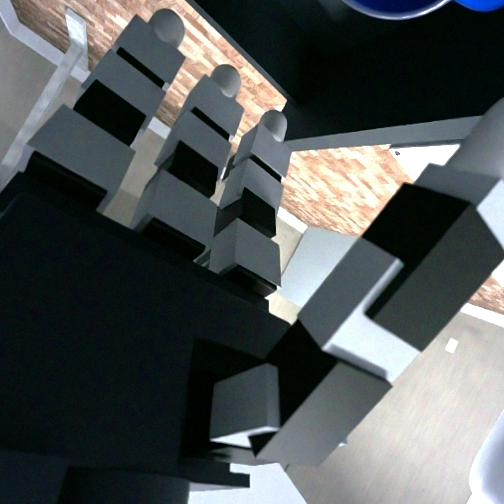

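{"op": "move", "data": {"target": [0.548, 0.036, 0.488, 0.402, -0.916, -0.005, -0.015], "min_time_s": 2, "cameras": ["wrist_camera"]}}

Scene clock: 36.67 s.
move: done
base_odometry: x=-0.547 y=+0.399 heading=+1.798
base_tilt: forward=+0.3 right=+0.3
base_status: not commanded
joint_positions: joint_1_rad=+0.277 joint_2_rad=+0.674 joint_3_rad=+3.144 joint_4_rad=-1.773 joint_5_rad=-0.839 joint_6_rad=-1.188 joint_7_rad=+2.395 hand_index_mcp=+0.749 hand_index_abd=+0.000 hand_index_pip=+0.315 hand_index_dip=+0.696 hand_middle_mcp=+0.749 hand_middle_abd=+0.000 hand_middle_pip=+0.315 hand_middle_dip=+0.696 hand_ring_mcp=+0.749 hand_ring_abd=+0.000 hand_ring_pip=+0.315 hand_ring_dip=+0.696 hand_thumb_cmc=-0.568 hand_thumb_axl=+0.677 hand_thumb_mcp=-0.113 hand_thumb_ipl=+0.168 hand_current_limit=+0.400 hand_speed=-0.600
joint_status: not commanded
hand_state: goal,goal,goal,goal,goal,goal,goal,goal,goal,goal,goal,goal,goal,goal,goal,goal
index_mcp_current_ma: -6
index_abd_current_ma: 0
index_pip_current_ma: 1
index_dip_current_ma: 0
middle_mcp_current_ma: -6
middle_abd_current_ma: 0
middle_pip_current_ma: 1
middle_dip_current_ma: 0
ring_mcp_current_ma: -5
ring_abd_current_ma: 0
ring_pip_current_ma: 1
ring_dip_current_ma: 0
thumb_cmc_current_ma: 1
thumb_axl_current_ma: 0
thumb_mcp_current_ma: -1
thumb_ipl_current_ma: 0
hand_goal_index_mcp: 0.754
hand_goal_index_abd: 0.000
hand_goal_index_pip: 0.314
hand_goal_index_dip: 0.696
hand_goal_middle_mcp: 0.754
hand_goal_middle_abd: 0.000
hand_goal_middle_pip: 0.314
hand_goal_middle_dip: 0.696
hand_goal_ring_mcp: 0.754
hand_goal_ring_abd: 0.000
hand_goal_ring_pip: 0.314
hand_goal_ring_dip: 0.696
hand_goal_thumb_cmc: -0.570
hand_goal_thumb_axl: 0.678
hand_goal_thumb_mcp: -0.112
hand_goal_thumb_ipl: 0.168
motor_effort: joint_1_rad=+0(1) joint_2_rad=-29(31) joint_3_rad=-2(3) joint_4_rad=+8(10) joint_5_rad=-4(5) joint_6_rad=-5(5) joint_7_rad=+1(1)
hand_pose: x=+0.5315 y=+0.0341 z=+0.5014 quat_wxyz=(+0.397, -0.918, -0.008, +0.017) (m; base frame)
hand_target: x=+0.5480 y=+0.0360 z=+0.4880 quat_wxyz=(+0.402, -0.916, -0.005, -0.015) (m; base frame)
hand_status: done (0.021 m and 3.8 deg from the pose sent, 0.079 m and 3.6 deg at the start)
pictures: wrist_camera

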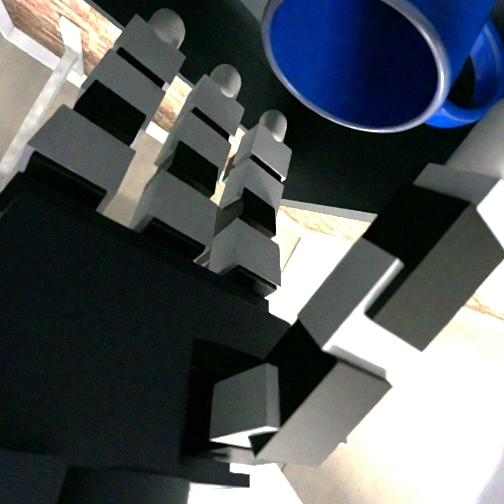

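{"op": "move", "data": {"target": [0.547, 0.034, 0.447, 0.402, -0.916, -0.005, -0.015], "min_time_s": 2, "cameras": ["wrist_camera"]}}

Scene clock: 40.23 s.
move: done
base_odometry: x=-0.547 y=+0.399 heading=+1.798
base_tilt: forward=+0.3 right=+0.3
base_status: not commanded
joint_positions: joint_1_rad=+0.298 joint_2_rad=+0.756 joint_3_rad=+3.119 joint_4_rad=-1.790 joint_5_rad=-0.863 joint_6_rad=-1.116 joint_7_rad=+2.475 hand_index_mcp=+0.749 hand_index_abd=+0.000 hand_index_pip=+0.315 hand_index_dip=+0.696 hand_middle_mcp=+0.749 hand_middle_abd=+0.000 hand_middle_pip=+0.315 hand_middle_dip=+0.696 hand_ring_mcp=+0.749 hand_ring_abd=+0.000 hand_ring_pip=+0.315 hand_ring_dip=+0.696 hand_thumb_cmc=-0.568 hand_thumb_axl=+0.677 hand_thumb_mcp=-0.113 hand_thumb_ipl=+0.168 hand_current_limit=+0.400 hand_speed=-0.600
joint_status: not commanded
hand_state: goal,goal,goal,goal,goal,goal,goal,goal,goal,goal,goal,goal,goal,goal,goal,goal
index_mcp_current_ma: -6
index_abd_current_ma: 0
index_pip_current_ma: 1
index_dip_current_ma: 0
middle_mcp_current_ma: -6
middle_abd_current_ma: 0
middle_pip_current_ma: 1
middle_dip_current_ma: 0
ring_mcp_current_ma: -5
ring_abd_current_ma: 0
ring_pip_current_ma: 1
ring_dip_current_ma: 0
thumb_cmc_current_ma: 1
thumb_axl_current_ma: 0
thumb_mcp_current_ma: -1
thumb_ipl_current_ma: 0
hand_goal_index_mcp: 0.754
hand_goal_index_abd: 0.000
hand_goal_index_pip: 0.314
hand_goal_index_dip: 0.696
hand_goal_middle_mcp: 0.754
hand_goal_middle_abd: 0.000
hand_goal_middle_pip: 0.314
hand_goal_middle_dip: 0.696
hand_goal_ring_mcp: 0.754
hand_goal_ring_abd: 0.000
hand_goal_ring_pip: 0.314
hand_goal_ring_dip: 0.696
hand_goal_thumb_cmc: -0.570
hand_goal_thumb_axl: 0.678
hand_goal_thumb_mcp: -0.112
hand_goal_thumb_ipl: 0.168
motor_effort: joint_1_rad=+0(1) joint_2_rad=-30(31) joint_3_rad=-3(4) joint_4_rad=+8(9) joint_5_rad=-4(4) joint_6_rad=-5(6) joint_7_rad=+0(1)
hand_pose: x=+0.5327 y=+0.0333 z=+0.4611 quat_wxyz=(+0.399, -0.917, -0.009, +0.015) (m; base frame)
hand_target: x=+0.5470 y=+0.0340 z=+0.4470 quat_wxyz=(+0.402, -0.916, -0.005, -0.015) (m; base frame)
hand_status: done (0.020 m and 3.5 deg from the pose sent, 0.057 m and 3.8 deg at the start)
pictures: wrist_camera

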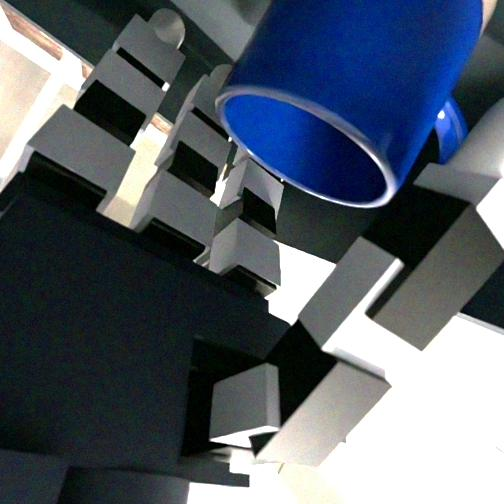

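{"op": "move", "data": {"joints": {"hand_index_mcp":0.25,"hand_middle_mcp":0.25,"hand_thumb_mcp":-0.42,"hand_speed":-0.85}, "cameras": ["wrist_camera"]}}

Scene clock: 42.03 s.
move: off_target
base_odometry: x=-0.547 y=+0.399 heading=+1.798
base_tilt: forward=+0.3 right=+0.3
base_status: not commanded
joint_positions: joint_1_rad=+0.302 joint_2_rad=+0.756 joint_3_rad=+3.108 joint_4_rad=-1.792 joint_5_rad=-0.874 joint_6_rad=-1.113 joint_7_rad=+2.476 hand_index_mcp=+0.348 hand_index_abd=+0.001 hand_index_pip=+0.321 hand_index_dip=+0.696 hand_middle_mcp=+0.354 hand_middle_abd=-0.004 hand_middle_pip=+0.320 hand_middle_dip=+0.696 hand_ring_mcp=+0.749 hand_ring_abd=+0.000 hand_ring_pip=+0.315 hand_ring_dip=+0.696 hand_thumb_cmc=-0.555 hand_thumb_axl=+0.678 hand_thumb_mcp=-0.264 hand_thumb_ipl=+0.209 hand_current_limit=+0.400 hand_speed=-0.850
joint_status: hand_index_mcp off_target (ended at +0.348, target +0.250); hand_middle_mcp off_target (ended at +0.354, target +0.250); hand_thumb_mcp off_target (ended at -0.264, target -0.420); the others done
hand_state: blocked,goal,goal,goal,blocked,goal,goal,goal,goal,goal,goal,goal,goal,goal,blocked,blocked
index_mcp_current_ma: 328
index_abd_current_ma: 1
index_pip_current_ma: 8
index_dip_current_ma: 0
middle_mcp_current_ma: 357
middle_abd_current_ma: -3
middle_pip_current_ma: 6
middle_dip_current_ma: 0
ring_mcp_current_ma: -5
ring_abd_current_ma: 0
ring_pip_current_ma: 1
ring_dip_current_ma: 0
thumb_cmc_current_ma: 24
thumb_axl_current_ma: 0
thumb_mcp_current_ma: 385
thumb_ipl_current_ma: 137
hand_goal_index_mcp: 0.250
hand_goal_index_abd: 0.000
hand_goal_index_pip: 0.314
hand_goal_index_dip: 0.696
hand_goal_middle_mcp: 0.250
hand_goal_middle_abd: 0.000
hand_goal_middle_pip: 0.314
hand_goal_middle_dip: 0.696
hand_goal_ring_mcp: 0.754
hand_goal_ring_abd: 0.000
hand_goal_ring_pip: 0.314
hand_goal_ring_dip: 0.696
hand_goal_thumb_cmc: -0.570
hand_goal_thumb_axl: 0.678
hand_goal_thumb_mcp: -0.420
hand_goal_thumb_ipl: 0.168
motor_effort: joint_1_rad=+1(2) joint_2_rad=-29(31) joint_3_rad=-2(4) joint_4_rad=+7(8) joint_5_rad=-2(5) joint_6_rad=-3(6) joint_7_rad=+1(1)
hand_pose: x=+0.5349 y=+0.0382 z=+0.4626 quat_wxyz=(+0.404, -0.914, -0.007, +0.012) (m; base frame)
hand_target: x=+0.5470 y=+0.0340 z=+0.4470 quat_wxyz=(+0.402, -0.916, -0.005, -0.015) (m; base frame)
hand_status: not commanded
pictures: wrist_camera

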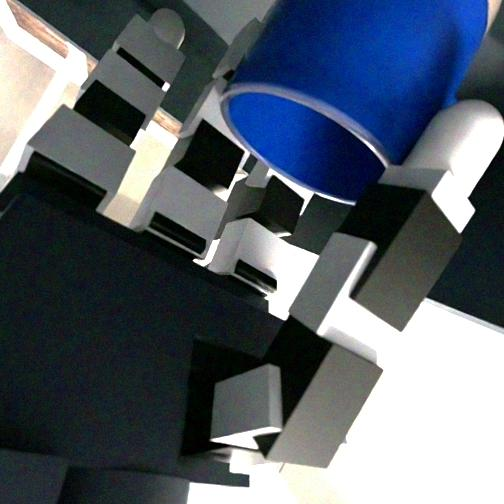

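{"op": "move", "data": {"joints": {"hand_index_mcp":0.1,"hand_middle_mcp":0.1,"hand_index_pip":0.2,"hand_middle_pip":0.2,"hand_thumb_mcp":-0.6,"hand_thumb_ipl":0.0,"hand_current_limit":0.7}, "cameras": ["wrist_camera"]}}

Scene clock: 43.20 s.
move: off_target
base_odometry: x=-0.547 y=+0.399 heading=+1.798
base_tilt: forward=+0.3 right=+0.3
base_status: not commanded
joint_positions: joint_1_rad=+0.302 joint_2_rad=+0.756 joint_3_rad=+3.108 joint_4_rad=-1.792 joint_5_rad=-0.874 joint_6_rad=-1.112 joint_7_rad=+2.476 hand_index_mcp=+0.343 hand_index_abd=+0.004 hand_index_pip=+0.300 hand_index_dip=+0.702 hand_middle_mcp=+0.349 hand_middle_abd=-0.014 hand_middle_pip=+0.296 hand_middle_dip=+0.702 hand_ring_mcp=+0.749 hand_ring_abd=+0.000 hand_ring_pip=+0.315 hand_ring_dip=+0.696 hand_thumb_cmc=-0.553 hand_thumb_axl=+0.678 hand_thumb_mcp=-0.254 hand_thumb_ipl=+0.190 hand_current_limit=+0.700 hand_speed=-0.850
joint_status: hand_index_mcp off_target (ended at +0.343, target +0.100); hand_index_pip off_target (ended at +0.300, target +0.200); hand_middle_mcp off_target (ended at +0.349, target +0.100); hand_middle_pip off_target (ended at +0.296, target +0.200); hand_thumb_mcp off_target (ended at -0.254, target -0.600); hand_thumb_ipl off_target (ended at +0.190, target +0.000); the others done
hand_state: blocked,goal,blocked,goal,blocked,goal,blocked,goal,goal,goal,goal,goal,goal,goal,blocked,blocked
index_mcp_current_ma: 467
index_abd_current_ma: 3
index_pip_current_ma: 309
index_dip_current_ma: 7
middle_mcp_current_ma: 467
middle_abd_current_ma: -16
middle_pip_current_ma: 292
middle_dip_current_ma: 6
ring_mcp_current_ma: -5
ring_abd_current_ma: 0
ring_pip_current_ma: 1
ring_dip_current_ma: 0
thumb_cmc_current_ma: 27
thumb_axl_current_ma: 0
thumb_mcp_current_ma: 468
thumb_ipl_current_ma: 467
hand_goal_index_mcp: 0.100
hand_goal_index_abd: 0.000
hand_goal_index_pip: 0.200
hand_goal_index_dip: 0.696
hand_goal_middle_mcp: 0.100
hand_goal_middle_abd: 0.000
hand_goal_middle_pip: 0.200
hand_goal_middle_dip: 0.696
hand_goal_ring_mcp: 0.754
hand_goal_ring_abd: 0.000
hand_goal_ring_pip: 0.314
hand_goal_ring_dip: 0.696
hand_goal_thumb_cmc: -0.570
hand_goal_thumb_axl: 0.678
hand_goal_thumb_mcp: -0.600
hand_goal_thumb_ipl: 0.000
motor_effort: joint_1_rad=+1(1) joint_2_rad=-30(30) joint_3_rad=-2(2) joint_4_rad=+8(8) joint_5_rad=-2(3) joint_6_rad=-4(5) joint_7_rad=+0(1)
hand_pose: x=+0.5349 y=+0.0382 z=+0.4626 quat_wxyz=(+0.404, -0.914, -0.007, +0.012) (m; base frame)
hand_target: x=+0.5470 y=+0.0340 z=+0.4470 quat_wxyz=(+0.402, -0.916, -0.005, -0.015) (m; base frame)
hand_status: not commanded
pictures: wrist_camera

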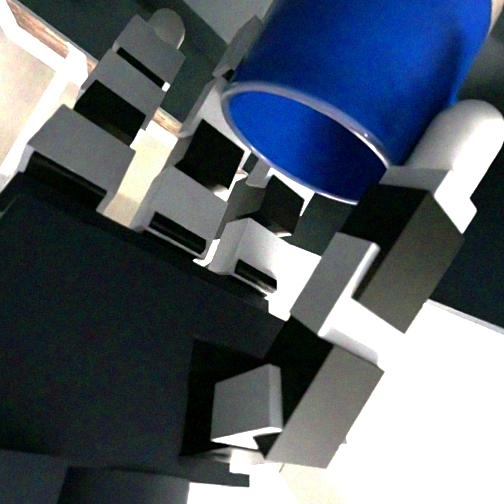

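{"op": "move", "data": {"target": [0.547, 0.034, 0.48, 0.402, -0.916, -0.005, -0.015], "min_time_s": 2, "cameras": ["wrist_camera"]}}

Scene clock: 45.63 s.
move: done
base_odometry: x=-0.547 y=+0.399 heading=+1.798
base_tilt: forward=+0.3 right=+0.3
base_status: not commanded
joint_positions: joint_1_rad=+0.302 joint_2_rad=+0.756 joint_3_rad=+3.108 joint_4_rad=-1.792 joint_5_rad=-0.874 joint_6_rad=-1.112 joint_7_rad=+2.476 hand_index_mcp=+0.343 hand_index_abd=+0.004 hand_index_pip=+0.300 hand_index_dip=+0.702 hand_middle_mcp=+0.349 hand_middle_abd=-0.014 hand_middle_pip=+0.296 hand_middle_dip=+0.702 hand_ring_mcp=+0.749 hand_ring_abd=+0.000 hand_ring_pip=+0.315 hand_ring_dip=+0.696 hand_thumb_cmc=-0.553 hand_thumb_axl=+0.678 hand_thumb_mcp=-0.253 hand_thumb_ipl=+0.189 hand_current_limit=+0.700 hand_speed=-0.850
joint_status: not commanded
hand_state: blocked,goal,blocked,goal,blocked,goal,blocked,goal,goal,goal,goal,goal,goal,goal,blocked,blocked
index_mcp_current_ma: 468
index_abd_current_ma: 3
index_pip_current_ma: 307
index_dip_current_ma: 7
middle_mcp_current_ma: 468
middle_abd_current_ma: -16
middle_pip_current_ma: 290
middle_dip_current_ma: 6
ring_mcp_current_ma: -5
ring_abd_current_ma: 0
ring_pip_current_ma: 1
ring_dip_current_ma: 0
thumb_cmc_current_ma: 27
thumb_axl_current_ma: 0
thumb_mcp_current_ma: 468
thumb_ipl_current_ma: 467
hand_goal_index_mcp: 0.100
hand_goal_index_abd: 0.000
hand_goal_index_pip: 0.200
hand_goal_index_dip: 0.696
hand_goal_middle_mcp: 0.100
hand_goal_middle_abd: 0.000
hand_goal_middle_pip: 0.200
hand_goal_middle_dip: 0.696
hand_goal_ring_mcp: 0.754
hand_goal_ring_abd: 0.000
hand_goal_ring_pip: 0.314
hand_goal_ring_dip: 0.696
hand_goal_thumb_cmc: -0.570
hand_goal_thumb_axl: 0.678
hand_goal_thumb_mcp: -0.600
hand_goal_thumb_ipl: 0.000
motor_effort: joint_1_rad=+1(1) joint_2_rad=-30(31) joint_3_rad=-2(3) joint_4_rad=+8(8) joint_5_rad=-3(3) joint_6_rad=-4(5) joint_7_rad=+1(1)
hand_pose: x=+0.5350 y=+0.0382 z=+0.4627 quat_wxyz=(+0.404, -0.914, -0.007, +0.012) (m; base frame)
hand_target: x=+0.5470 y=+0.0340 z=+0.4800 quat_wxyz=(+0.402, -0.916, -0.005, -0.015) (m; base frame)
hand_status: done (0.021 m and 3.1 deg from the pose sent, 0.022 m and 3.1 deg at the start)
pictures: wrist_camera

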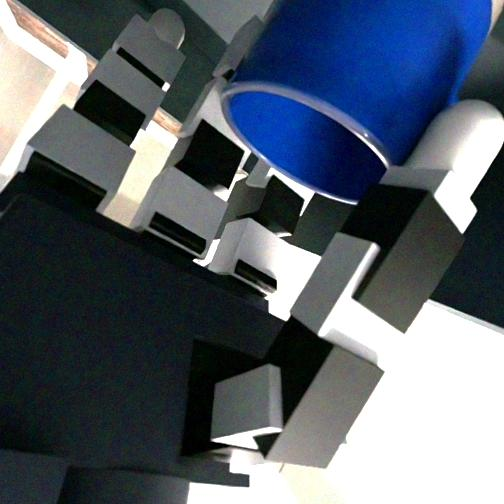

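Friction swallowed that; raise more.

{"op": "move", "data": {"target": [0.547, 0.034, 0.512, 0.402, -0.916, -0.005, -0.015], "min_time_s": 2.5, "cameras": ["wrist_camera"]}}

Scene clock: 51.43 s.
move: done
base_odometry: x=-0.547 y=+0.399 heading=+1.798
base_tilt: forward=+0.3 right=+0.3
base_status: not commanded
joint_positions: joint_1_rad=+0.302 joint_2_rad=+0.708 joint_3_rad=+3.119 joint_4_rad=-1.792 joint_5_rad=-0.874 joint_6_rad=-1.112 joint_7_rad=+2.476 hand_index_mcp=+0.341 hand_index_abd=+0.010 hand_index_pip=+0.276 hand_index_dip=+0.703 hand_middle_mcp=+0.349 hand_middle_abd=-0.020 hand_middle_pip=+0.262 hand_middle_dip=+0.702 hand_ring_mcp=+0.749 hand_ring_abd=+0.000 hand_ring_pip=+0.315 hand_ring_dip=+0.696 hand_thumb_cmc=-0.546 hand_thumb_axl=+0.682 hand_thumb_mcp=-0.252 hand_thumb_ipl=+0.186 hand_current_limit=+0.700 hand_speed=-0.850
joint_status: not commanded
hand_state: blocked,goal,blocked,goal,blocked,goal,blocked,goal,goal,goal,goal,goal,blocked,goal,blocked,blocked
index_mcp_current_ma: 468
index_abd_current_ma: 11
index_pip_current_ma: 212
index_dip_current_ma: 8
middle_mcp_current_ma: 467
middle_abd_current_ma: -27
middle_pip_current_ma: 160
middle_dip_current_ma: 7
ring_mcp_current_ma: -5
ring_abd_current_ma: 0
ring_pip_current_ma: 1
ring_dip_current_ma: 0
thumb_cmc_current_ma: 43
thumb_axl_current_ma: 5
thumb_mcp_current_ma: 467
thumb_ipl_current_ma: 468
hand_goal_index_mcp: 0.100
hand_goal_index_abd: 0.000
hand_goal_index_pip: 0.200
hand_goal_index_dip: 0.696
hand_goal_middle_mcp: 0.100
hand_goal_middle_abd: 0.000
hand_goal_middle_pip: 0.200
hand_goal_middle_dip: 0.696
hand_goal_ring_mcp: 0.754
hand_goal_ring_abd: 0.000
hand_goal_ring_pip: 0.314
hand_goal_ring_dip: 0.696
hand_goal_thumb_cmc: -0.570
hand_goal_thumb_axl: 0.678
hand_goal_thumb_mcp: -0.600
hand_goal_thumb_ipl: 0.000
on_its_own: hand_index_pip moved -0.023 toward your old target +0.200; hand_middle_pip moved -0.033 toward your old target +0.200
motor_effort: joint_1_rad=+0(1) joint_2_rad=-31(33) joint_3_rad=-4(4) joint_4_rad=+9(9) joint_5_rad=-4(5) joint_6_rad=-6(7) joint_7_rad=+1(1)
hand_pose: x=+0.5446 y=+0.0302 z=+0.4804 quat_wxyz=(+0.394, -0.919, -0.012, -0.010) (m; base frame)
hand_target: x=+0.5470 y=+0.0340 z=+0.5120 quat_wxyz=(+0.402, -0.916, -0.005, -0.015) (m; base frame)
hand_status: done (0.032 m and 1.4 deg from the pose sent, 0.051 m and 3.1 deg at the start)
pictures: wrist_camera

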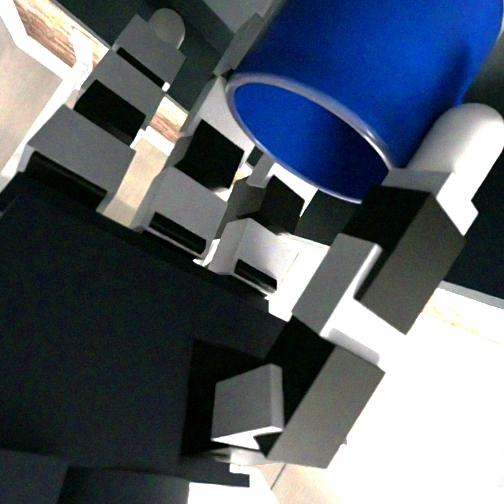

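{"op": "wait", "data": {"seconds": 1.5, "cameras": ["wrist_camera"]}}

Scene clock: 53.07 s.
base_odometry: x=-0.547 y=+0.399 heading=+1.798
base_tilt: forward=+0.3 right=+0.3
base_status: not commanded
joint_positions: joint_1_rad=+0.302 joint_2_rad=+0.707 joint_3_rad=+3.119 joint_4_rad=-1.792 joint_5_rad=-0.874 joint_6_rad=-1.112 joint_7_rad=+2.476 hand_index_mcp=+0.341 hand_index_abd=+0.010 hand_index_pip=+0.276 hand_index_dip=+0.703 hand_middle_mcp=+0.349 hand_middle_abd=-0.020 hand_middle_pip=+0.262 hand_middle_dip=+0.702 hand_ring_mcp=+0.749 hand_ring_abd=+0.000 hand_ring_pip=+0.315 hand_ring_dip=+0.696 hand_thumb_cmc=-0.546 hand_thumb_axl=+0.682 hand_thumb_mcp=-0.252 hand_thumb_ipl=+0.186 hand_current_limit=+0.700 hand_speed=-0.850
joint_status: not commanded
hand_state: blocked,goal,blocked,goal,blocked,goal,blocked,goal,goal,goal,goal,goal,blocked,goal,blocked,blocked
index_mcp_current_ma: 467
index_abd_current_ma: 11
index_pip_current_ma: 212
index_dip_current_ma: 8
middle_mcp_current_ma: 467
middle_abd_current_ma: -27
middle_pip_current_ma: 160
middle_dip_current_ma: 7
ring_mcp_current_ma: -5
ring_abd_current_ma: 0
ring_pip_current_ma: 1
ring_dip_current_ma: 0
thumb_cmc_current_ma: 43
thumb_axl_current_ma: 5
thumb_mcp_current_ma: 468
thumb_ipl_current_ma: 467
hand_goal_index_mcp: 0.100
hand_goal_index_abd: 0.000
hand_goal_index_pip: 0.200
hand_goal_index_dip: 0.696
hand_goal_middle_mcp: 0.100
hand_goal_middle_abd: 0.000
hand_goal_middle_pip: 0.200
hand_goal_middle_dip: 0.696
hand_goal_ring_mcp: 0.754
hand_goal_ring_abd: 0.000
hand_goal_ring_pip: 0.314
hand_goal_ring_dip: 0.696
hand_goal_thumb_cmc: -0.570
hand_goal_thumb_axl: 0.678
hand_goal_thumb_mcp: -0.600
hand_goal_thumb_ipl: 0.000
motor_effort: joint_1_rad=+0(1) joint_2_rad=-32(33) joint_3_rad=-3(4) joint_4_rad=+9(9) joint_5_rad=-5(5) joint_6_rad=-6(7) joint_7_rad=+0(1)
hand_pose: x=+0.5446 y=+0.0302 z=+0.4804 quat_wxyz=(+0.394, -0.919, -0.012, -0.010) (m; base frame)
hand_target: x=+0.5470 y=+0.0340 z=+0.5120 quat_wxyz=(+0.402, -0.916, -0.005, -0.015) (m; base frame)
hand_status: done (0.032 m and 1.4 deg from the pose sent, 0.051 m and 3.1 deg at the start)
wait: 1.50 s; at rest by 0.13 s
pictures: wrist_camera

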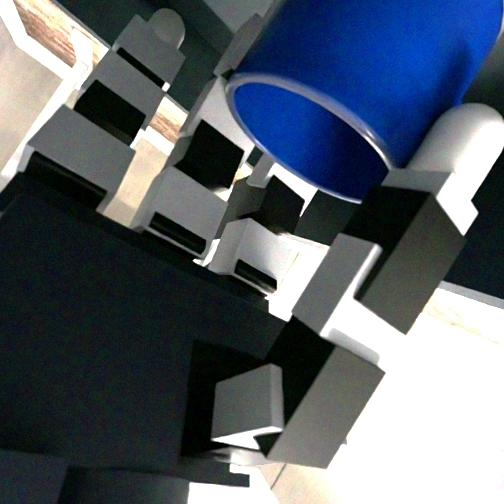

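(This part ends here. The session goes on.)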